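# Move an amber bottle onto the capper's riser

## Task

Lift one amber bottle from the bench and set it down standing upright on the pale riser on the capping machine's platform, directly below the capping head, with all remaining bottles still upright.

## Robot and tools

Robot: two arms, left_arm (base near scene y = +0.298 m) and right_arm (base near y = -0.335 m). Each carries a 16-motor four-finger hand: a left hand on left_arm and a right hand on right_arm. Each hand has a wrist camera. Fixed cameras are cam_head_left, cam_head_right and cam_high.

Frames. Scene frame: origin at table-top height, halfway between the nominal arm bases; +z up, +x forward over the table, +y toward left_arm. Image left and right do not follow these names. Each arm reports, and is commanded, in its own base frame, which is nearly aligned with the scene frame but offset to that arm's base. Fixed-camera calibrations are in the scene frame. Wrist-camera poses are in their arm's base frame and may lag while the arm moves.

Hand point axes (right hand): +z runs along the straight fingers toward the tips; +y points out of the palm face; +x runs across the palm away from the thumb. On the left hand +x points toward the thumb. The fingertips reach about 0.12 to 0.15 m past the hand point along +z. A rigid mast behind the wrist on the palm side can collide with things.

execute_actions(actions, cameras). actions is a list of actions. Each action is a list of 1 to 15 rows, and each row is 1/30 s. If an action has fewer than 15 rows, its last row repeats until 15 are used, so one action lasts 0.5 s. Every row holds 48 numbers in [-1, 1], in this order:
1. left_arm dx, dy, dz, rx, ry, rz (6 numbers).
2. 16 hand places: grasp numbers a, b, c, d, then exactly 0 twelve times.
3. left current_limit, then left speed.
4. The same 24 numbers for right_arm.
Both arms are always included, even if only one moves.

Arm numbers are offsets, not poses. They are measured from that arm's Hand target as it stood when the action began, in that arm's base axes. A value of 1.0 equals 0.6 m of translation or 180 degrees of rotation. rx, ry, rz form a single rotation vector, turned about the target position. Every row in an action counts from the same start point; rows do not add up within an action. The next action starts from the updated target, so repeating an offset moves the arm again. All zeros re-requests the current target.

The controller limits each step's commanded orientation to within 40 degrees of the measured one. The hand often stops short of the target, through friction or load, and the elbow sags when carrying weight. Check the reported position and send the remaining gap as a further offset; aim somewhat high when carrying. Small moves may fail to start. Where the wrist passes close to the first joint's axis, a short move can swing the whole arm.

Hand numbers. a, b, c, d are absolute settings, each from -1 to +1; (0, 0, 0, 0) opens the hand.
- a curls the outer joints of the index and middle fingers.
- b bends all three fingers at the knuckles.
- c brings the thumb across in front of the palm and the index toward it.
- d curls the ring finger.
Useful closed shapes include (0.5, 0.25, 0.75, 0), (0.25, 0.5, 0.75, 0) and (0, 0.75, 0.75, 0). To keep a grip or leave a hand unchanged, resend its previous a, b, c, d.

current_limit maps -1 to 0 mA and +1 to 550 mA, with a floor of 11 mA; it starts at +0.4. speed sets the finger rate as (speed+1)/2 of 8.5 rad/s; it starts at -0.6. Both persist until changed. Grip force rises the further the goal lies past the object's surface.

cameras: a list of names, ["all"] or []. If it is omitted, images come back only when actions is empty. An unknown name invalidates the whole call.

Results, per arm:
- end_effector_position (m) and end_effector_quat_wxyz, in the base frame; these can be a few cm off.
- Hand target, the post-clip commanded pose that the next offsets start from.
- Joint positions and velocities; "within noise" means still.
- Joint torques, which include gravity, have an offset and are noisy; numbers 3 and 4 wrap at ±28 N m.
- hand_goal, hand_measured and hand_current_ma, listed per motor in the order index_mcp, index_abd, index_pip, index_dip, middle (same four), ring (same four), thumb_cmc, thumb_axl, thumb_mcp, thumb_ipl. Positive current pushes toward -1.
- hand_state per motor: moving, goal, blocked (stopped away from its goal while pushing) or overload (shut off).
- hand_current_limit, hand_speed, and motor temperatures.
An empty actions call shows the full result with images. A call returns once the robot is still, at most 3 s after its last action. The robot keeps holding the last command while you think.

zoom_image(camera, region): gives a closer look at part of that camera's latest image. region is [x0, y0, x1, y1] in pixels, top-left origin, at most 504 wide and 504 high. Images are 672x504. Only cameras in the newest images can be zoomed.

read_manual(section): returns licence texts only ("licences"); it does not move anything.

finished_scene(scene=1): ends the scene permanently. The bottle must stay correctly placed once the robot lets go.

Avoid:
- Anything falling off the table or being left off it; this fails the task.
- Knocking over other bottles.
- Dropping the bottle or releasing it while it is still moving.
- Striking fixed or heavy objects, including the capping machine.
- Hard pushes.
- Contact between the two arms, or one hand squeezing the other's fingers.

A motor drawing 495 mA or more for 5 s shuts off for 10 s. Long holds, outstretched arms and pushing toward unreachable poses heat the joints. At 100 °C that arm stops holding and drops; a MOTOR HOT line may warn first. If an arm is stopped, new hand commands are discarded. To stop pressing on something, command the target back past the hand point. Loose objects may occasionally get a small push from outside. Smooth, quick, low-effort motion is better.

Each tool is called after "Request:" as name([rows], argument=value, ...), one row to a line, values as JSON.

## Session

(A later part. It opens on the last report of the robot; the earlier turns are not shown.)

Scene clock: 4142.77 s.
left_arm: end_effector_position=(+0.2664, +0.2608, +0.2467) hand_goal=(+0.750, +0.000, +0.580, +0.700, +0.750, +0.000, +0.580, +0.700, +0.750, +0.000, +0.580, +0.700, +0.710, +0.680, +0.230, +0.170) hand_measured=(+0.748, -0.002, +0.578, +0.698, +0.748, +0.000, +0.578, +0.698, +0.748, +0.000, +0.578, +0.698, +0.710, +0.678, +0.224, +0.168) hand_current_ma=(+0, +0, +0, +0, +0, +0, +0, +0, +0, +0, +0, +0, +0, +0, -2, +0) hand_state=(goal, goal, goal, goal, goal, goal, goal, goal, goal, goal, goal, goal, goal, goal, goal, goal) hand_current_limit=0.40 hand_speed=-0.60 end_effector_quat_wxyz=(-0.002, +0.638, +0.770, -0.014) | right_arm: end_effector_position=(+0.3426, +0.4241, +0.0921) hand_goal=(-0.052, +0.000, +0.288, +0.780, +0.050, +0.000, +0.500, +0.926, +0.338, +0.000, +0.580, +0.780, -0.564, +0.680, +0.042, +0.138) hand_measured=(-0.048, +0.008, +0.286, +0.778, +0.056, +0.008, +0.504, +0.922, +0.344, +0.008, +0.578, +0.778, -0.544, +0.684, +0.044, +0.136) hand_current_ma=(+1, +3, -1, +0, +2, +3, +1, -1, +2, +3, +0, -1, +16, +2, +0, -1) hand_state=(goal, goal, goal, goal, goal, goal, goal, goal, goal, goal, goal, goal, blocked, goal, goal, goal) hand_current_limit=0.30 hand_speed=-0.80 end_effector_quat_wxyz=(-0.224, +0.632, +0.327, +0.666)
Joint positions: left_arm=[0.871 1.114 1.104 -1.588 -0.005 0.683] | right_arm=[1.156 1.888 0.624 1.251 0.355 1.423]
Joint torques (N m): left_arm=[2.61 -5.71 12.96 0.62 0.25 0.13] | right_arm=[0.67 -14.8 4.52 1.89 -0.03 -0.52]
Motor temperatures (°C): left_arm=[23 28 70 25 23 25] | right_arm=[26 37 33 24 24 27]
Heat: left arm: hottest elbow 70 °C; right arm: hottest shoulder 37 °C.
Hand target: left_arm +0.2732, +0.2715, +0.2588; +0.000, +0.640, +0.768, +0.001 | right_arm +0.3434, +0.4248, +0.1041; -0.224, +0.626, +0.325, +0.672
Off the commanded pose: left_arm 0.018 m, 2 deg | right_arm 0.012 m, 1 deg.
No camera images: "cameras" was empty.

Request:
execute_actions([
  [[0,0,0,0,0,0,0,0,0,0,0,0,0,0,0,0,0,0,0,0,0,0,0.4,-0.6,0,0,0,0,0,0,0,0.44,0.75,0,0,0,0,0,0,0,0,0,0,0,0,0,0.3,-0.8]],
  [[0,0,0,0,0,0,0,0,0,0,0,0,0,0,0,0,0,0,0,0,0,0,0.4,-0.6,0,0,0,0,0,0,0,0.475,0.75,0,0,0,0,0,0,0,0,0,0,0,0,0,0.3,-0.85]],
  [[0,0,0,0,0,0,0,0,0,0,0,0,0,0,0,0,0,0,0,0,0,0,0.4,-0.6,0,0,0,0,0,0,0,0.5,0.75,0,0,0,0,0,0,0,0,0,0,0,0,0,0.3,-0.85]],
], cameras=["cam_high", "cam_right_wrist", "cam_head_left"])

Request:
zoom_image(camera="cam_high", region=[380, 220, 520, 330])

Request:
zoom_image(camera="cam_head_left", region=[260, 200, 380, 300])

Scene clock: 4157.97 s.
left_arm: end_effector_position=(+0.2664, +0.2608, +0.2467) hand_goal=(+0.750, +0.000, +0.580, +0.700, +0.750, +0.000, +0.580, +0.700, +0.750, +0.000, +0.580, +0.700, +0.710, +0.680, +0.230, +0.170) hand_measured=(+0.748, -0.002, +0.578, +0.698, +0.748, +0.000, +0.578, +0.698, +0.748, +0.000, +0.578, +0.698, +0.710, +0.678, +0.224, +0.168) hand_current_ma=(+0, +0, +0, +0, +0, +0, +0, +0, +0, +0, +0, +0, +0, +0, -2, +0) hand_state=(goal, goal, goal, goal, goal, goal, goal, goal, goal, goal, goal, goal, goal, goal, goal, goal) hand_current_limit=0.40 hand_speed=-0.60 end_effector_quat_wxyz=(-0.002, +0.638, +0.770, -0.014) | right_arm: end_effector_position=(+0.3425, +0.4243, +0.0921) hand_goal=(-0.188, +0.000, +0.318, +0.800, -0.124, +0.000, +0.480, +0.926, +0.188, +0.000, +0.580, +0.800, -0.564, +0.680, +0.042, +0.158) hand_measured=(-0.170, +0.008, +0.322, +0.800, -0.120, +0.008, +0.482, +0.922, +0.194, +0.008, +0.578, +0.798, -0.544, +0.684, +0.044, +0.156) hand_current_ma=(+15, +3, +1, +0, +1, +3, +1, -1, +2, +3, +0, -1, +16, +2, +0, -1) hand_state=(goal, goal, goal, goal, goal, goal, goal, goal, goal, goal, goal, goal, blocked, goal, goal, goal) hand_current_limit=0.30 hand_speed=-0.85 end_effector_quat_wxyz=(-0.224, +0.632, +0.327, +0.666)
Joint positions: left_arm=[0.871 1.114 1.104 -1.588 -0.005 0.683] | right_arm=[1.156 1.888 0.624 1.251 0.354 1.423]
Joint torques (N m): left_arm=[2.55 -5.77 12.96 0.62 0.25 0.13] | right_arm=[0.67 -14.86 4.45 1.77 0 -0.54]
Motor temperatures (°C): left_arm=[23 28 70 25 23 25] | right_arm=[26 38 33 24 24 27]
Heat: left arm: hottest elbow 70 °C; right arm: hottest shoulder 38 °C.
Hand target: left_arm +0.2732, +0.2715, +0.2588; +0.000, +0.640, +0.768, +0.001 | right_arm +0.3434, +0.4249, +0.1041; -0.224, +0.626, +0.325, +0.672
Off the commanded pose: left_arm 0.018 m, 2 deg | right_arm 0.012 m, 1 deg.
camera_calibration:
cam_right_wrist: T_world_to_cam=[[0.572339, -0.507501, -0.644104, 0.114643], [-0.807863, -0.214234, -0.549054, 0.375702], [0.140656, 0.834593, -0.532606, -0.229306], [0, 0, 0, 1]] pos_world=[0.270155, 0.330047, 0.157993]
Images, in order (width x height): cam_head_left 672x504, cam_high 672x504, cam_right_wrist 672x504.

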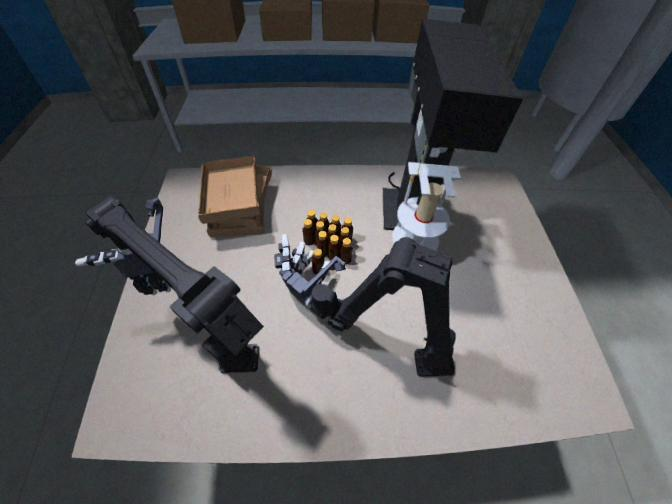

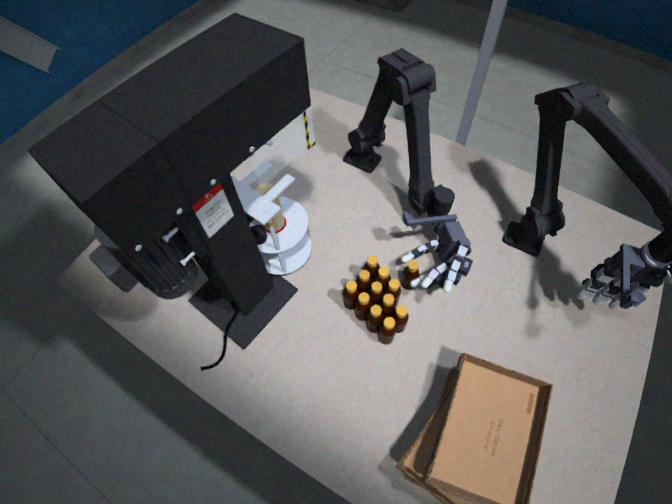

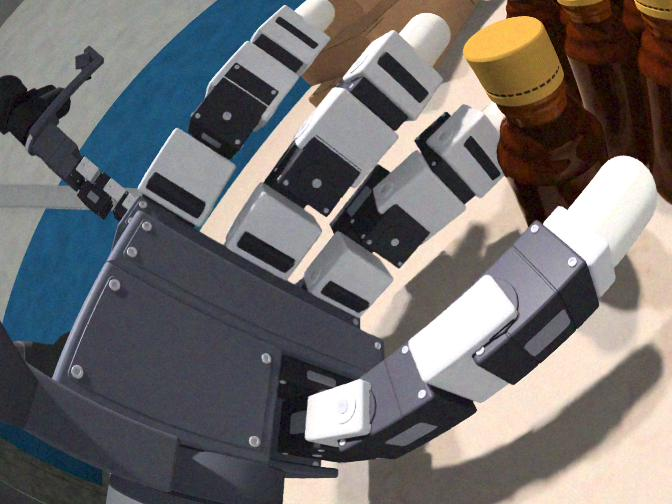

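Scaled by 3.600 from the camera's 672x504 image, which has a finer 960x720 frame.

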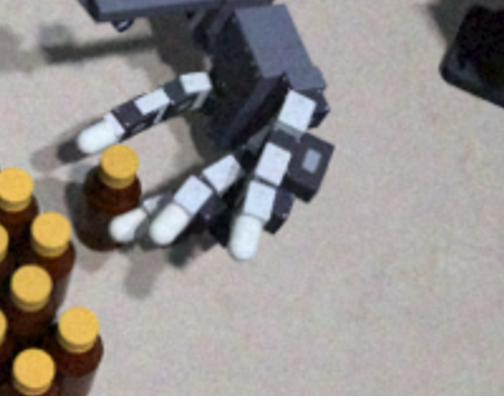

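Scaled by 4.200 from the camera's 672x504 image, which has a finer 960x720 frame.

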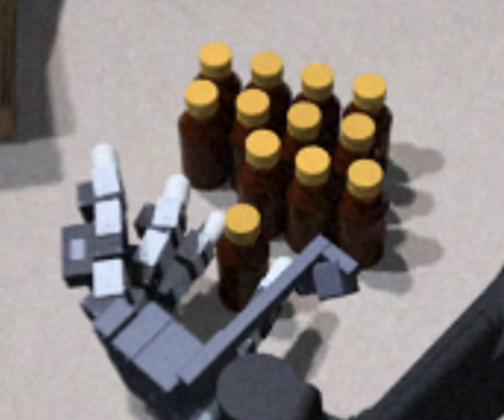

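Request:
execute_actions([
  [[0,0,0,0,0,0,0,0,0,0,0,0,0,0,0,0,0,0,0,0,0,0,0.4,-0.6,0,0,0,0,0,0,0,0.515,0.75,0,0,0,0,0,0,0,0,0,0,0,0,0,0.3,-0.88]],
  [[0,0,0,0,0,0,0,0,0,0,0,0,0,0,0,0,0,0,0,0,0,0,0.4,-0.6,0,0,0,0,0,0,0,0.53,0.75,0,0,0,0,0,0,0,0,0,0,0,0,0,0.3,-0.88]],
  [[0,0,0,0,0,0,0,0,0,0,0,0,0,0,0,0,0,0,0,0,0,0,0.4,-0.6,0,0,0,0,0,0,0,0.545,0.75,0,0,0,0,0,0,0,0,0,0,0,0,0,0.3,-0.88]],
], cameras=["cam_high", "cam_right_wrist", "cam_head_left"])

Request:
zoom_image(camera="cam_high", region=[380, 220, 520, 330])

Request:
zoom_image(camera="cam_head_left", region=[260, 200, 380, 300])

Scene clock: 4169.67 s.
left_arm: end_effector_position=(+0.2664, +0.2608, +0.2467) hand_goal=(+0.750, +0.000, +0.580, +0.700, +0.750, +0.000, +0.580, +0.700, +0.750, +0.000, +0.580, +0.700, +0.710, +0.680, +0.230, +0.170) hand_measured=(+0.748, -0.002, +0.578, +0.698, +0.748, +0.000, +0.578, +0.698, +0.748, +0.000, +0.578, +0.698, +0.710, +0.678, +0.224, +0.168) hand_current_ma=(+0, +0, +0, +0, +0, +0, +0, +0, +0, +0, +0, +0, +0, +0, -2, +0) hand_state=(goal, goal, goal, goal, goal, goal, goal, goal, goal, goal, goal, goal, goal, goal, goal, goal) hand_current_limit=0.40 hand_speed=-0.60 end_effector_quat_wxyz=(-0.002, +0.638, +0.770, -0.014) | right_arm: end_effector_position=(+0.3425, +0.4242, +0.0919) hand_goal=(-0.248, +0.000, +0.332, +0.810, -0.204, +0.000, +0.472, +0.926, +0.120, +0.000, +0.580, +0.810, -0.564, +0.680, +0.042, +0.166) hand_measured=(-0.228, +0.008, +0.336, +0.810, -0.200, +0.008, +0.474, +0.922, +0.126, +0.008, +0.578, +0.808, -0.544, +0.684, +0.044, +0.164) hand_current_ma=(+18, +3, +1, +0, +1, +3, +1, -1, +2, +3, +0, -1, +16, +2, +0, -1) hand_state=(blocked, goal, goal, goal, goal, goal, goal, goal, goal, goal, goal, goal, blocked, goal, goal, goal) hand_current_limit=0.30 hand_speed=-0.88 end_effector_quat_wxyz=(-0.224, +0.632, +0.327, +0.666)
Joint positions: left_arm=[0.871 1.114 1.104 -1.588 -0.005 0.683] | right_arm=[1.156 1.888 0.624 1.25 0.354 1.423]
Joint torques (N m): left_arm=[2.55 -5.77 12.94 0.61 0.25 0.13] | right_arm=[0.97 -14.97 4.51 1.81 0 -0.58]
Motor temperatures (°C): left_arm=[23 27 70 25 23 25] | right_arm=[26 38 33 24 24 27]
Heat: left arm: hottest elbow 70 °C; right arm: hottest shoulder 38 °C.
Hand target: left_arm +0.2732, +0.2715, +0.2588; +0.000, +0.640, +0.768, +0.001 | right_arm +0.3434, +0.4249, +0.1040; -0.224, +0.626, +0.325, +0.672
Off the commanded pose: left_arm 0.018 m, 2 deg | right_arm 0.012 m, 1 deg.
camera_calibration:
cam_right_wrist: T_world_to_cam=[[0.572174, -0.507975, -0.643878, 0.114794], [-0.808016, -0.214705, -0.548646, 0.3758], [0.140455, 0.834184, -0.533301, -0.229144], [0, 0, 0, 1]] pos_world=[0.270154, 0.330147, 0.157892]
Images, in order (width x height): cam_head_left 672x504, cam_high 672x504, cam_right_wrist 672x504.

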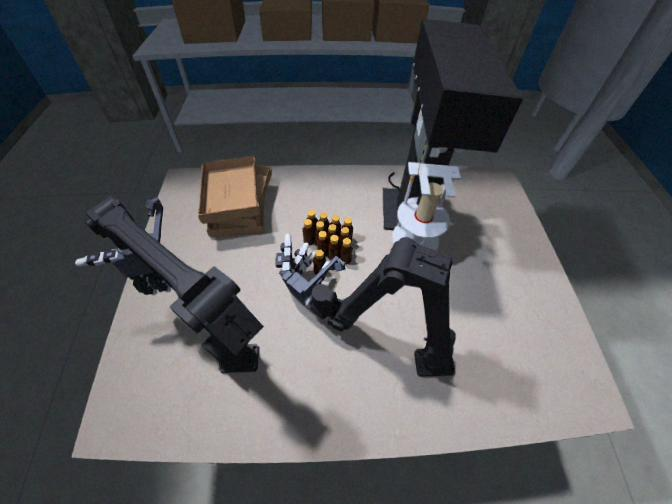

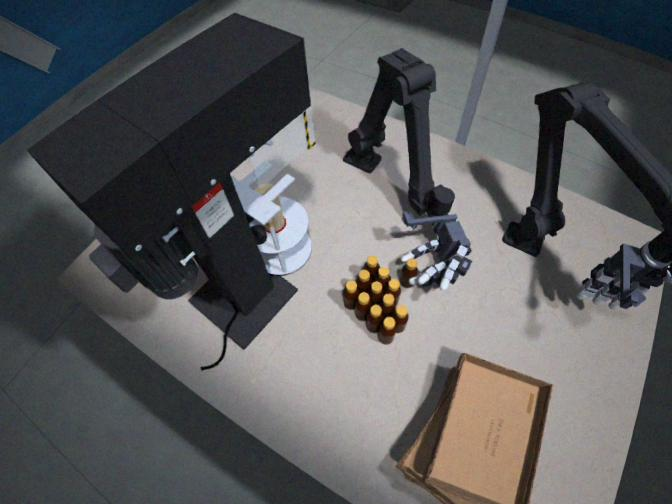

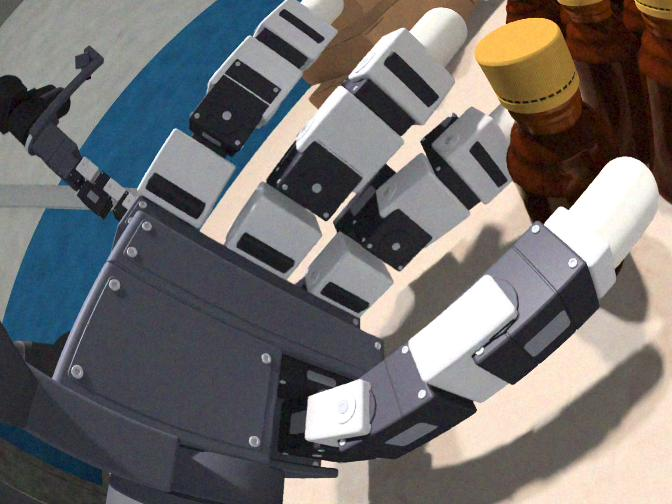

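Scaled by 3.600 from the camera's 672x504 image, which has a finer 960x720 frame.

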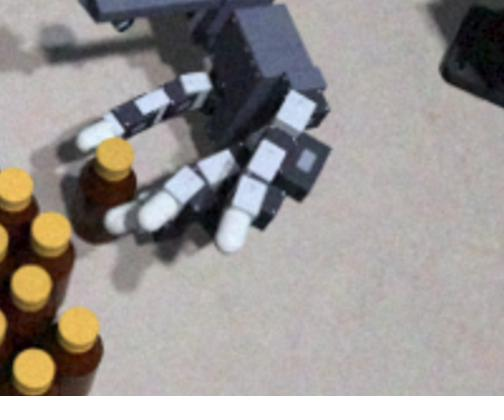

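Scaled by 4.200 from the camera's 672x504 image, which has a finer 960x720 frame.

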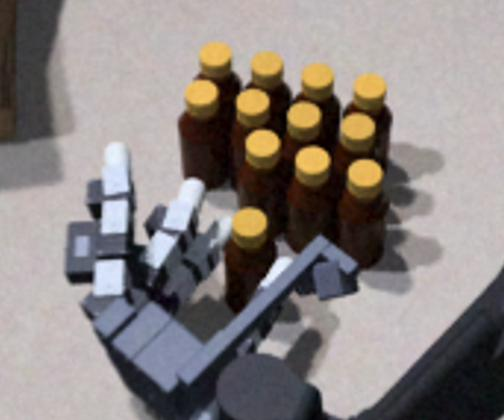

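Request:
execute_actions([
  [[0,0,0,0,0,0,0,0,0,0,0,0,0,0,0,0,0,0,0,0,0,0,0.4,-0.6,0,0,0,0,0,0,0,0.56,0.75,0,0,0,0,0,0,0,0,0,0,0,0,0,0.3,-0.88]],
  [[0,0,0,0,0,0,0,0,0,0,0,0,0,0,0,0,0,0,0,0,0,0,0.4,-0.6,0,0,0,0,0,0,0,0.575,0.75,0,0,0,0,0,0,0,0,0,0,0,0,0,0.3,-0.88]],
], cameras=["cam_high","cam_head_left"])

Scene clock: 4206.37 s.
left_arm: end_effector_position=(+0.2664, +0.2608, +0.2467) hand_goal=(+0.750, +0.000, +0.580, +0.700, +0.750, +0.000, +0.580, +0.700, +0.750, +0.000, +0.580, +0.700, +0.710, +0.680, +0.230, +0.170) hand_measured=(+0.748, -0.002, +0.578, +0.698, +0.748, +0.000, +0.578, +0.698, +0.748, +0.000, +0.578, +0.698, +0.710, +0.678, +0.224, +0.168) hand_current_ma=(+0, +0, +0, +0, +0, +0, +0, +0, +0, +0, +0, +0, +0, +0, -2, +0) hand_state=(goal, goal, goal, goal, goal, goal, goal, goal, goal, goal, goal, goal, goal, goal, goal, goal) hand_current_limit=0.40 hand_speed=-0.60 end_effector_quat_wxyz=(-0.002, +0.638, +0.770, -0.014) | right_arm: end_effector_position=(+0.3425, +0.4242, +0.0919) hand_goal=(-0.288, +0.000, +0.340, +0.816, -0.256, +0.000, +0.466, +0.926, +0.076, +0.000, +0.580, +0.816, -0.564, +0.680, +0.042, +0.172) hand_measured=(-0.266, +0.008, +0.344, +0.816, -0.252, +0.008, +0.468, +0.922, +0.082, +0.008, +0.578, +0.814, -0.544, +0.684, +0.044, +0.170) hand_current_ma=(+19, +3, +1, +0, +1, +3, +1, -1, +2, +3, +0, -1, +16, +2, +0, +0) hand_state=(blocked, goal, goal, goal, goal, goal, goal, goal, goal, goal, goal, goal, blocked, goal, goal, goal) hand_current_limit=0.30 hand_speed=-0.88 end_effector_quat_wxyz=(-0.224, +0.632, +0.327, +0.666)
Joint positions: left_arm=[0.871 1.114 1.104 -1.588 -0.005 0.683] | right_arm=[1.156 1.888 0.624 1.25 0.354 1.423]
Joint torques (N m): left_arm=[2.55 -5.71 12.97 0.62 0.25 0.13] | right_arm=[0.85 -14.86 4.45 1.8 0.01 -0.56]
Motor temperatures (°C): left_arm=[23 27 70 25 23 25] | right_arm=[26 39 32 24 24 27]
Heat: left arm: hottest elbow 70 °C; right arm: hottest shoulder 39 °C.
Hand target: left_arm +0.2732, +0.2715, +0.2588; +0.000, +0.640, +0.768, +0.001 | right_arm +0.3434, +0.4249, +0.1040; -0.224, +0.626, +0.325, +0.672
Off the commanded pose: left_arm 0.018 m, 2 deg | right_arm 0.012 m, 1 deg.
Images, in order (width x height): cam_head_left 672x504, cam_high 672x504.

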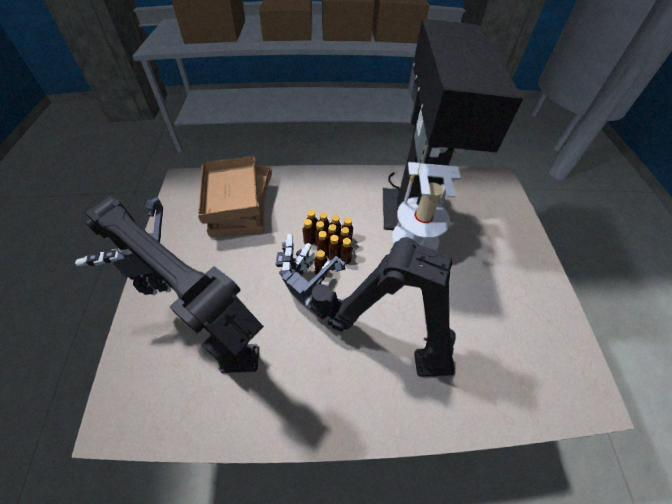

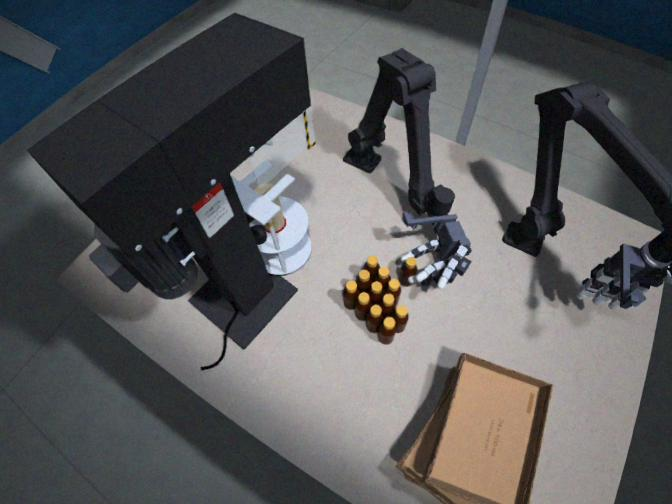

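Request:
execute_actions([
  [[0,0,0,0,0,0,0,0,0,0,0,0,0,0,0,0,0,0,0,0,0,0,0.4,-0.6,0,0,0,0,0,0,0,0.59,0.75,0,0,0,0,0,0,0,0,0,0,0,0,0,0.3,-0.88]],
  [[0,0,0,0,0,0,0,0,0,0,0,0,0,0,0,0,0,0,0,0,0,0,0.4,-0.6,0,0,0,0,0,0,0,0.605,0.75,0,0,0,0,0,0,0,0,0,0,0,0,0,0.3,-0.88]],
], cameras=["cam_high","cam_head_left"])

Request:
zoom_image(camera="cam_high", region=[380, 220, 520, 330])

Request:
zoom_image(camera="cam_head_left", region=[260, 200, 380, 300])

Scene clock: 4214.47 s.
left_arm: end_effector_position=(+0.2664, +0.2608, +0.2467) hand_goal=(+0.750, +0.000, +0.580, +0.700, +0.750, +0.000, +0.580, +0.700, +0.750, +0.000, +0.580, +0.700, +0.710, +0.680, +0.230, +0.170) hand_measured=(+0.748, -0.002, +0.578, +0.698, +0.748, +0.000, +0.578, +0.698, +0.748, +0.000, +0.578, +0.698, +0.710, +0.678, +0.224, +0.168) hand_current_ma=(+0, +0, +0, +0, +0, +0, +0, +0, +0, +0, +0, +0, +0, +0, -2, +0) hand_state=(goal, goal, goal, goal, goal, goal, goal, goal, goal, goal, goal, goal, goal, goal, goal, goal) hand_current_limit=0.40 hand_speed=-0.60 end_effector_quat_wxyz=(-0.002, +0.638, +0.770, -0.014) | right_arm: end_effector_position=(+0.3425, +0.4242, +0.0919) hand_goal=(-0.330, +0.000, +0.350, +0.822, -0.308, +0.000, +0.460, +0.926, +0.030, +0.000, +0.580, +0.822, -0.564, +0.680, +0.042, +0.178) hand_measured=(-0.286, +0.010, +0.360, +0.824, -0.304, +0.008, +0.462, +0.922, +0.034, +0.008, +0.578, +0.820, -0.544, +0.684, +0.046, +0.180) hand_current_ma=(+60, +3, +4, +0, +1, +3, +1, -1, +2, +3, +0, -1, +16, +2, +2, +0) hand_state=(blocked, goal, goal, goal, goal, goal, goal, goal, goal, goal, goal, goal, blocked, goal, goal, goal) hand_current_limit=0.30 hand_speed=-0.88 end_effector_quat_wxyz=(-0.224, +0.632, +0.327, +0.666)
Joint positions: left_arm=[0.871 1.114 1.104 -1.588 -0.005 0.683] | right_arm=[1.156 1.888 0.624 1.25 0.354 1.423]
Joint torques (N m): left_arm=[2.61 -5.77 12.97 0.61 0.25 0.13] | right_arm=[0.67 -14.92 4.4 1.81 -0.01 -0.57]
Motor temperatures (°C): left_arm=[23 27 70 25 23 25] | right_arm=[26 39 32 24 24 27]
Heat: left arm: hottest elbow 70 °C; right arm: hottest shoulder 39 °C.
Hand target: left_arm +0.2732, +0.2715, +0.2588; +0.000, +0.640, +0.768, +0.001 | right_arm +0.3434, +0.4249, +0.1040; -0.224, +0.626, +0.325, +0.672
Off the commanded pose: left_arm 0.018 m, 2 deg | right_arm 0.012 m, 1 deg.
Images, in order (width x height): cam_head_left 672x504, cam_high 672x504.

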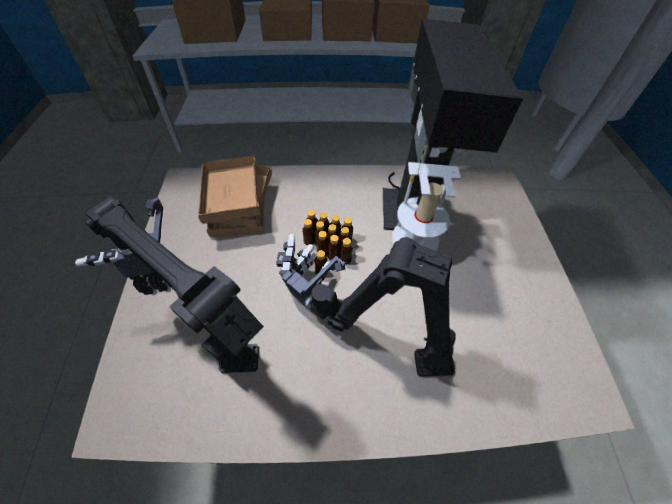

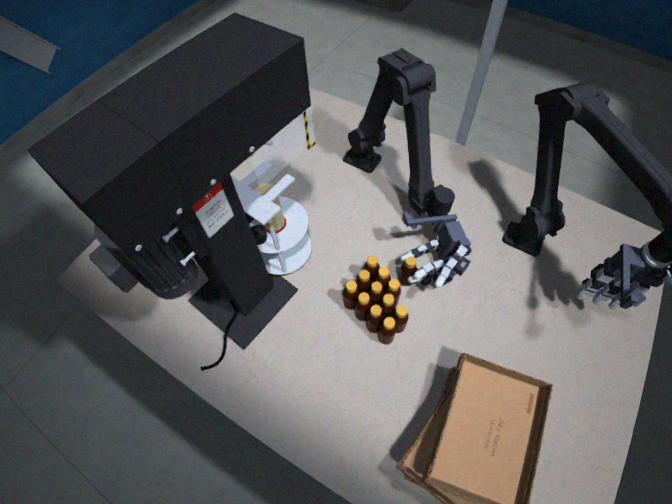

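Scaled by 3.600 from the camera's 672x504 image, which has a finer 960x720 frame.

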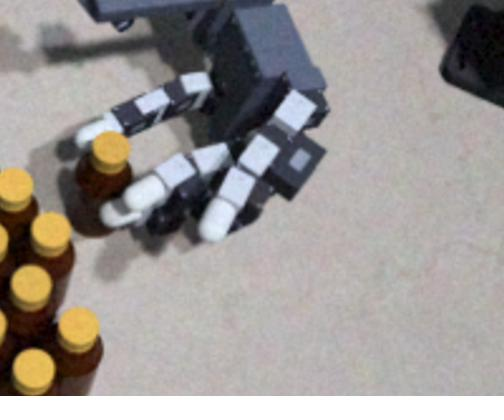

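Scaled by 4.200 from the camera's 672x504 image, which has a finer 960x720 frame.

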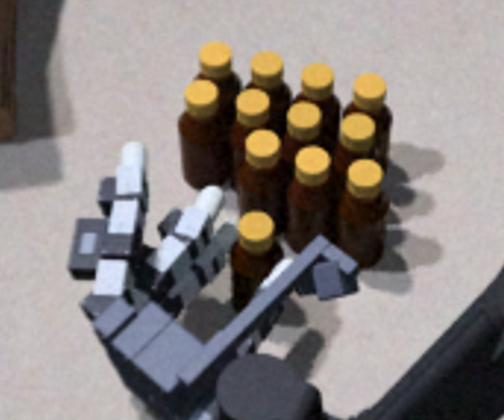

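Request:
execute_actions([
  [[0,0,0,0,0,0,0,0,0,0,0,0,0,0,0,0,0,0,0,0,0,0,0.4,-0.6,0,0,0,0,0,0,0,0.62,0.75,0,0,0,0,0,0,0,0,0,0,0,0,0,0.3,-0.88]],
  [[0,0,0,0,0,0,0,0,0,0,0,0,0,0,0,0,0,0,0,0,0,0,0.4,-0.6,0,0,0,0,0,0,0,0.635,0.75,0,0,0,0,0,0,0,0,0,0,0,0,0,0.3,-0.88]],
], cameras=["cam_high"])

Request:
zoom_image(camera="cam_high", region=[380, 220, 520, 330])

Scene clock: 4223.40 s.
left_arm: end_effector_position=(+0.2664, +0.2608, +0.2467) hand_goal=(+0.750, +0.000, +0.580, +0.700, +0.750, +0.000, +0.580, +0.700, +0.750, +0.000, +0.580, +0.700, +0.710, +0.680, +0.230, +0.170) hand_measured=(+0.748, -0.002, +0.578, +0.698, +0.748, +0.000, +0.578, +0.698, +0.748, +0.000, +0.578, +0.698, +0.710, +0.678, +0.224, +0.168) hand_current_ma=(+0, +0, +0, +0, +0, +0, +0, +0, +0, +0, +0, +0, +0, +0, -2, +0) hand_state=(goal, goal, goal, goal, goal, goal, goal, goal, goal, goal, goal, goal, goal, goal, goal, goal) hand_current_limit=0.40 hand_speed=-0.60 end_effector_quat_wxyz=(-0.002, +0.638, +0.770, -0.014) | right_arm: end_effector_position=(+0.3425, +0.4242, +0.0917) hand_goal=(-0.370, +0.000, +0.358, +0.828, -0.362, +0.000, +0.454, +0.926, -0.014, +0.000, +0.580, +0.828, -0.564, +0.680, +0.042, +0.184) hand_measured=(-0.308, +0.010, +0.374, +0.832, -0.358, +0.008, +0.456, +0.922, -0.010, +0.008, +0.578, +0.826, -0.544, +0.684, +0.052, +0.188) hand_current_ma=(+109, +3, +9, +1, +1, +3, +1, -1, +2, +3, +0, -1, +16, +2, +7, +2) hand_state=(blocked, goal, goal, goal, goal, goal, goal, goal, goal, goal, goal, goal, blocked, goal, goal, goal) hand_current_limit=0.30 hand_speed=-0.88 end_effector_quat_wxyz=(-0.224, +0.632, +0.327, +0.665)
Joint positions: left_arm=[0.871 1.114 1.104 -1.588 -0.005 0.683] | right_arm=[1.156 1.888 0.624 1.249 0.354 1.423]
Joint torques (N m): left_arm=[2.55 -5.71 12.94 0.61 0.25 0.13] | right_arm=[0.62 -14.62 4.42 1.88 -0.01 -0.57]
Motor temperatures (°C): left_arm=[23 27 70 25 23 25] | right_arm=[26 39 32 24 24 27]
Heat: left arm: hottest elbow 70 °C; right arm: hottest shoulder 39 °C.
Hand target: left_arm +0.2732, +0.2715, +0.2588; +0.000, +0.640, +0.768, +0.001 | right_arm +0.3434, +0.4249, +0.1040; -0.224, +0.627, +0.325, +0.672
Off the commanded pose: left_arm 0.018 m, 2 deg | right_arm 0.012 m, 1 deg.
Images, in order (width x height): cam_high 672x504.

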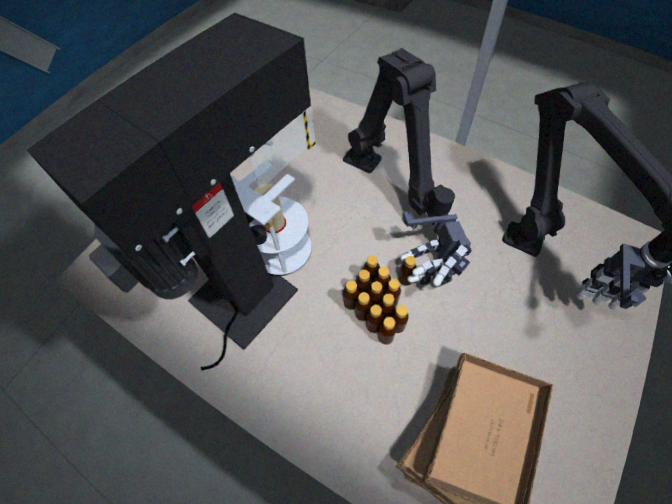

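Scaled by 3.600 from the camera's 672x504 image, which has a finer 960x720 frame.

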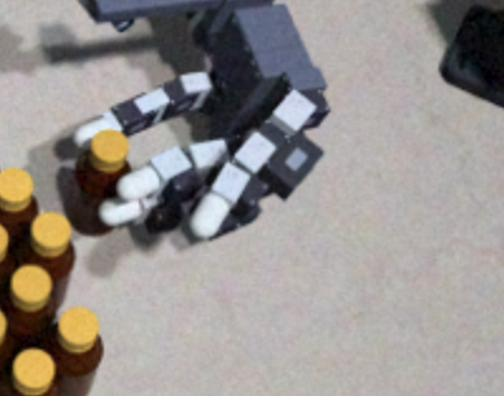

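Request:
execute_actions([
  [[0,0,0,0,0,0,0,0,0,0,0,0,0,0,0,0,0,0,0,0,0,0,0.4,-0.6,0,0,0,0,0,0,0,0.65,0.75,0,0,0,0,0,0,0,0,0,0,0,0,0,0.3,-0.88]],
  [[0,0,0,0,0,0,0,0,0,0,0,0,0,0,0,0,0,0,0,0,0,0,0.4,-0.6,0,0,0,0,0,0,0,0.67,0.75,0,0,0,0,0,0,0,0,0,0,0,0,0,0.3,-0.88]],
], cameras=["cam_high"])

Request:
zoom_image(camera="cam_high", region=[380, 220, 520, 330])

Scene clock: 4237.80 s.
left_arm: end_effector_position=(+0.2664, +0.2608, +0.2467) hand_goal=(+0.750, +0.000, +0.580, +0.700, +0.750, +0.000, +0.580, +0.700, +0.750, +0.000, +0.580, +0.700, +0.710, +0.680, +0.230, +0.170) hand_measured=(+0.748, -0.002, +0.578, +0.698, +0.748, +0.000, +0.578, +0.698, +0.748, +0.000, +0.578, +0.698, +0.710, +0.678, +0.224, +0.168) hand_current_ma=(+0, +0, +0, +0, +0, +0, +0, +0, +0, +0, +0, +0, +0, +0, -2, +0) hand_state=(goal, goal, goal, goal, goal, goal, goal, goal, goal, goal, goal, goal, goal, goal, goal, goal) hand_current_limit=0.40 hand_speed=-0.60 end_effector_quat_wxyz=(-0.002, +0.638, +0.770, -0.014) | right_arm: end_effector_position=(+0.3425, +0.4242, +0.0917) hand_goal=(-0.416, +0.000, +0.368, +0.834, -0.422, +0.000, +0.446, +0.926, -0.068, +0.000, +0.580, +0.834, -0.564, +0.680, +0.042, +0.192) hand_measured=(-0.334, +0.010, +0.390, +0.840, -0.418, +0.008, +0.448, +0.922, -0.064, +0.008, +0.578, +0.832, -0.544, +0.684, +0.058, +0.200) hand_current_ma=(+174, +3, +17, +2, +1, +3, +1, -1, +2, +3, +0, -1, +16, +2, +16, +5) hand_state=(blocked, goal, blocked, goal, goal, goal, goal, goal, goal, goal, goal, goal, blocked, goal, goal, goal) hand_current_limit=0.30 hand_speed=-0.88 end_effector_quat_wxyz=(-0.224, +0.632, +0.327, +0.665)
Joint positions: left_arm=[0.871 1.114 1.104 -1.588 -0.005 0.683] | right_arm=[1.156 1.888 0.624 1.249 0.354 1.423]
Joint torques (N m): left_arm=[2.61 -5.71 12.96 0.62 0.25 0.14] | right_arm=[0.97 -14.86 4.44 1.84 0.01 -0.57]
Motor temperatures (°C): left_arm=[23 27 70 25 23 25] | right_arm=[26 39 32 24 24 27]
Heat: left arm: hottest elbow 70 °C; right arm: hottest shoulder 39 °C.
Hand target: left_arm +0.2732, +0.2715, +0.2588; +0.000, +0.640, +0.768, +0.001 | right_arm +0.3434, +0.4249, +0.1040; -0.224, +0.627, +0.325, +0.672
Off the commanded pose: left_arm 0.018 m, 2 deg | right_arm 0.012 m, 1 deg.
Images, in order (width x height): cam_high 672x504.

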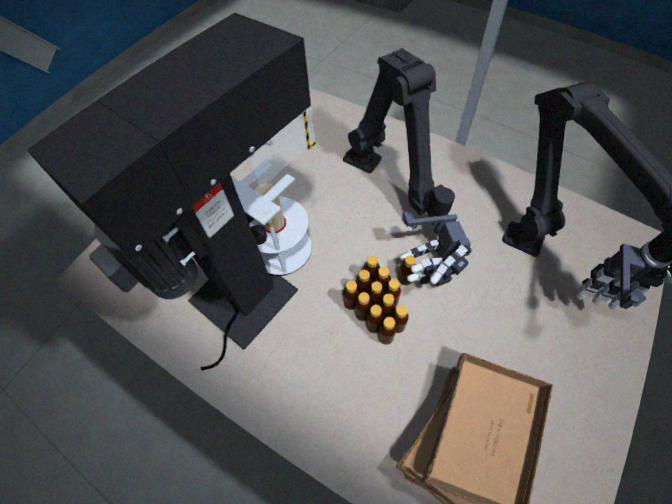

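Scaled by 3.600 from the camera's 672x504 image, which has a finer 960x720 frame.

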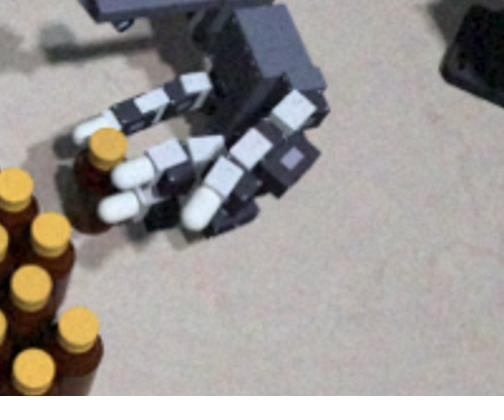

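Request:
execute_actions([
  [[0,0,0,0,0,0,0,0,0,0,0,0,0,0,0,0,0,0,0,0,0,0,0.4,-0.6,0,0,0,0,0,0,0,0.682,0.75,0,0,0,0,0,0,0,0,0,0,0,0,0,0.4,-0.88]],
  [[0,0,0,0,0,0,0,0,0,0,0,0,0,0,0,0,0,0,0,0,0,0,0.4,-0.6,0,0,0,0,0,0,0,0.692,0.75,0,0,0,0,0,0,0,0,0,0,0,0,0,0.4,-0.88]],
], cameras=["cam_high","cam_head_left"])

Request:
zoom_image(camera="cam_high", region=[380, 220, 520, 330])

Request:
zoom_image(camera="cam_head_left", region=[280, 230, 360, 290])

Scene clock: 4306.27 s.
left_arm: end_effector_position=(+0.2664, +0.2608, +0.2467) hand_goal=(+0.750, +0.000, +0.580, +0.700, +0.750, +0.000, +0.580, +0.700, +0.750, +0.000, +0.580, +0.700, +0.710, +0.680, +0.230, +0.170) hand_measured=(+0.748, -0.002, +0.578, +0.698, +0.748, +0.000, +0.578, +0.698, +0.748, +0.000, +0.578, +0.698, +0.710, +0.678, +0.224, +0.168) hand_current_ma=(+0, +0, +0, +0, +0, +0, +0, +0, +0, +0, +0, +0, +0, +0, -2, +0) hand_state=(goal, goal, goal, goal, goal, goal, goal, goal, goal, goal, goal, goal, goal, goal, goal, goal) hand_current_limit=0.40 hand_speed=-0.60 end_effector_quat_wxyz=(-0.002, +0.638, +0.770, -0.014) | right_arm: end_effector_position=(+0.3425, +0.4242, +0.0917) hand_goal=(-0.446, +0.000, +0.376, +0.838, -0.460, +0.000, +0.442, +0.926, -0.100, +0.000, +0.580, +0.838, -0.564, +0.680, +0.042, +0.196) hand_measured=(-0.350, +0.010, +0.402, +0.846, -0.456, +0.008, +0.444, +0.924, -0.096, +0.008, +0.578, +0.836, -0.544, +0.684, +0.062, +0.206) hand_current_ma=(+225, +3, +23, +3, +1, +3, +1, -1, +2, +3, +0, -1, +16, +2, +23, +7) hand_state=(blocked, goal, blocked, goal, goal, goal, goal, goal, goal, goal, goal, goal, blocked, goal, goal, goal) hand_current_limit=0.40 hand_speed=-0.88 end_effector_quat_wxyz=(-0.224, +0.632, +0.327, +0.665)
Joint positions: left_arm=[0.871 1.114 1.104 -1.588 -0.005 0.683] | right_arm=[1.156 1.888 0.624 1.249 0.354 1.423]
Joint torques (N m): left_arm=[2.61 -5.77 12.96 0.61 0.25 0.13] | right_arm=[0.79 -14.68 4.42 1.81 0.01 -0.58]
Motor temperatures (°C): left_arm=[23 27 70 25 23 25] | right_arm=[26 39 32 24 24 27]
Heat: left arm: hottest elbow 70 °C; right arm: hottest shoulder 39 °C.
Hand target: left_arm +0.2732, +0.2715, +0.2588; +0.000, +0.640, +0.768, +0.001 | right_arm +0.3434, +0.4249, +0.1040; -0.224, +0.627, +0.325, +0.672
Off the commanded pose: left_arm 0.018 m, 2 deg | right_arm 0.012 m, 1 deg.
Images, in order (width x height): cam_head_left 672x504, cam_high 672x504.

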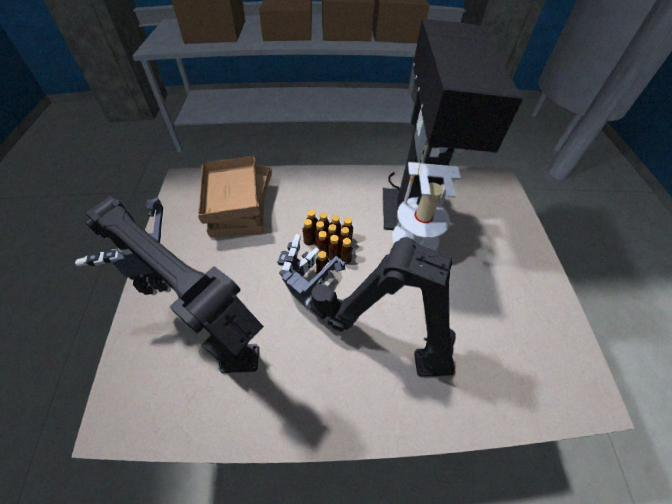

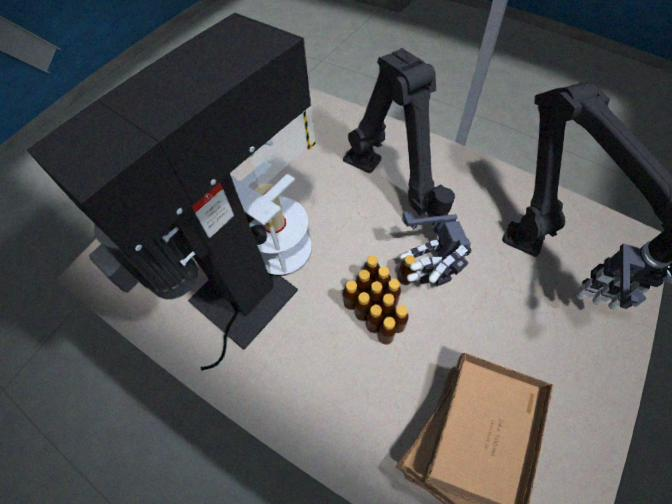

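Scaled by 3.600 from the camera's 672x504 image, which has a finer 960x720 frame.

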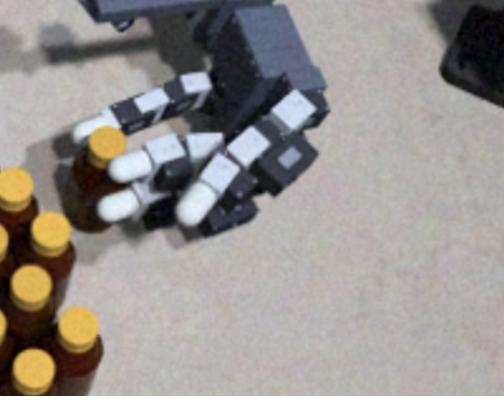

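Scaled by 6.300 from the camera's 672x504 image, which has a finer 960x720 frame.

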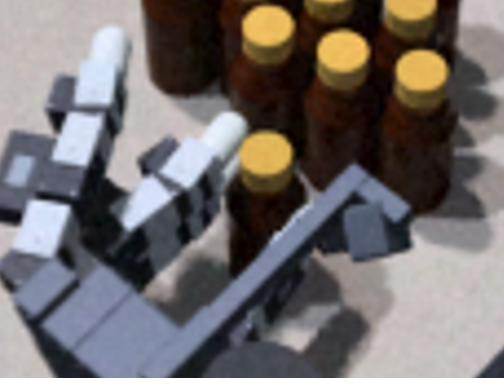

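Request:
execute_actions([
  [[0,0,0,0,0,0,0,0,0,0,0,0,0,0,0,0,0,0,0,0,0,0,0.4,-0.6,0,0,0.02,0,0,0,0,0.692,0.75,0,0,0,0,0,0,0,0,0,0,0,0,0,0.4,-0.88]],
  [[0,0,0,0,0,0,0,0,0,0,0,0,0,0,0,0,0,0,0,0,0,0,0.4,-0.6,0,0,0.02,0,0,0,0,0.692,0.75,0,0,0,0,0,0,0,0,0,0,0,0,0,0.4,-0.88]],
], cameras=["cam_head_left","cam_high"])

Request:
zoom_image(camera="cam_high", region=[380, 220, 520, 330])

Request:
zoom_image(camera="cam_head_left", region=[280, 230, 360, 290])

Scene clock: 4314.07 s.
left_arm: end_effector_position=(+0.2664, +0.2608, +0.2467) hand_goal=(+0.750, +0.000, +0.580, +0.700, +0.750, +0.000, +0.580, +0.700, +0.750, +0.000, +0.580, +0.700, +0.710, +0.680, +0.230, +0.170) hand_measured=(+0.748, -0.002, +0.578, +0.698, +0.748, +0.000, +0.578, +0.698, +0.748, +0.000, +0.578, +0.698, +0.710, +0.678, +0.224, +0.168) hand_current_ma=(+0, +0, +0, +0, +0, +0, +0, +0, +0, +0, +0, +0, +0, +0, -2, +0) hand_state=(goal, goal, goal, goal, goal, goal, goal, goal, goal, goal, goal, goal, goal, goal, goal, goal) hand_current_limit=0.40 hand_speed=-0.60 end_effector_quat_wxyz=(-0.002, +0.638, +0.770, -0.014) | right_arm: end_effector_position=(+0.3427, +0.4245, +0.1149) hand_goal=(-0.446, +0.000, +0.376, +0.838, -0.460, +0.000, +0.442, +0.926, -0.100, +0.000, +0.580, +0.838, -0.564, +0.680, +0.042, +0.196) hand_measured=(-0.430, +0.012, +0.386, +0.842, -0.456, +0.008, +0.444, +0.924, -0.096, +0.008, +0.578, +0.836, -0.538, +0.684, +0.050, +0.200) hand_current_ma=(+12, +5, +5, +1, +1, +3, +1, -1, +1, +3, +0, -1, +23, +2, +5, +2) hand_state=(goal, goal, goal, goal, goal, goal, goal, goal, goal, goal, goal, goal, blocked, goal, goal, goal) hand_current_limit=0.40 hand_speed=-0.88 end_effector_quat_wxyz=(-0.225, +0.633, +0.326, +0.665)
Joint positions: left_arm=[0.871 1.114 1.104 -1.588 -0.005 0.683] | right_arm=[1.156 1.808 0.622 1.171 0.355 1.427]
Joint torques (N m): left_arm=[2.61 -5.77 12.94 0.62 0.25 0.13] | right_arm=[0.62 -14.45 5.05 1.68 -0.03 -0.62]
Motor temperatures (°C): left_arm=[23 27 71 25 23 25] | right_arm=[26 39 32 24 24 27]
Heat: left arm: hottest elbow 71 °C; right arm: hottest shoulder 39 °C.
Hand target: left_arm +0.2732, +0.2715, +0.2588; +0.000, +0.640, +0.768, +0.001 | right_arm +0.3434, +0.4249, +0.1279; -0.224, +0.627, +0.325, +0.672
Off the commanded pose: left_arm 0.018 m, 2 deg | right_arm 0.013 m, 1 deg.
Images, in order (width x height): cam_head_left 672x504, cam_high 672x504.

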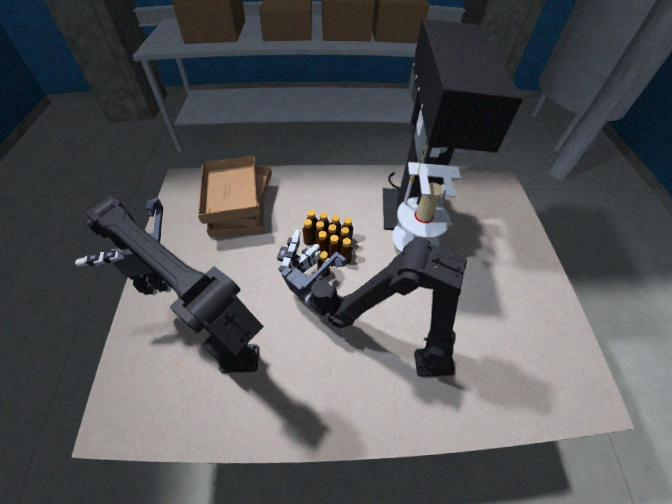

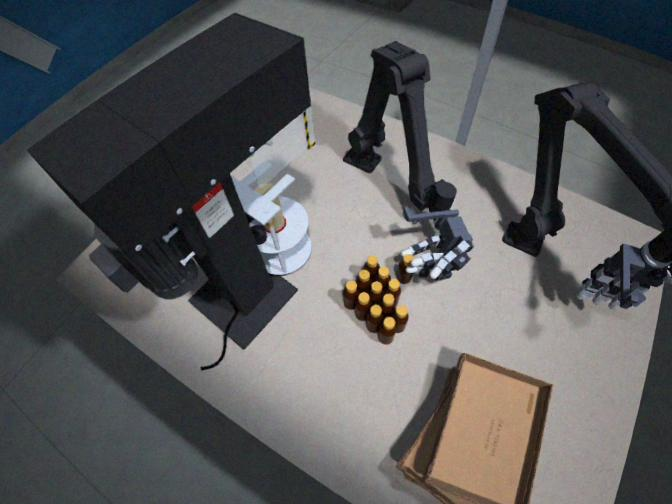

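Scaled by 3.600 from the camera's 672x504 image, which has a finer 960x720 frame.

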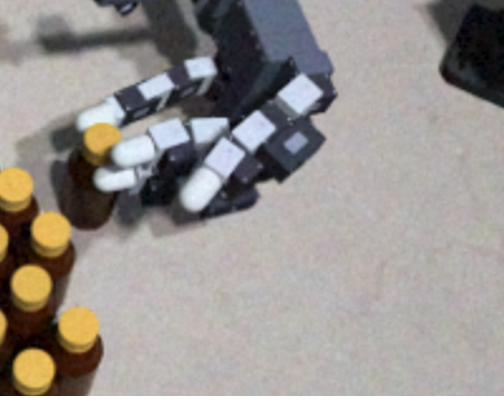

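Scaled by 6.300 from the camera's 672x504 image, which has a finer 960x720 frame.

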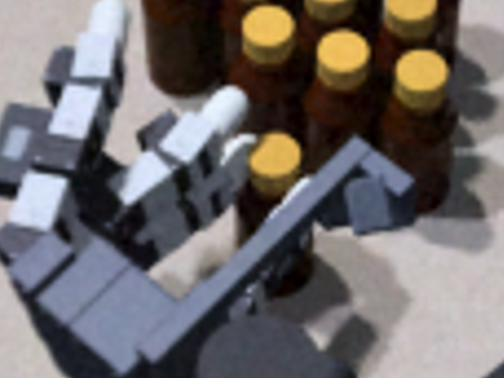

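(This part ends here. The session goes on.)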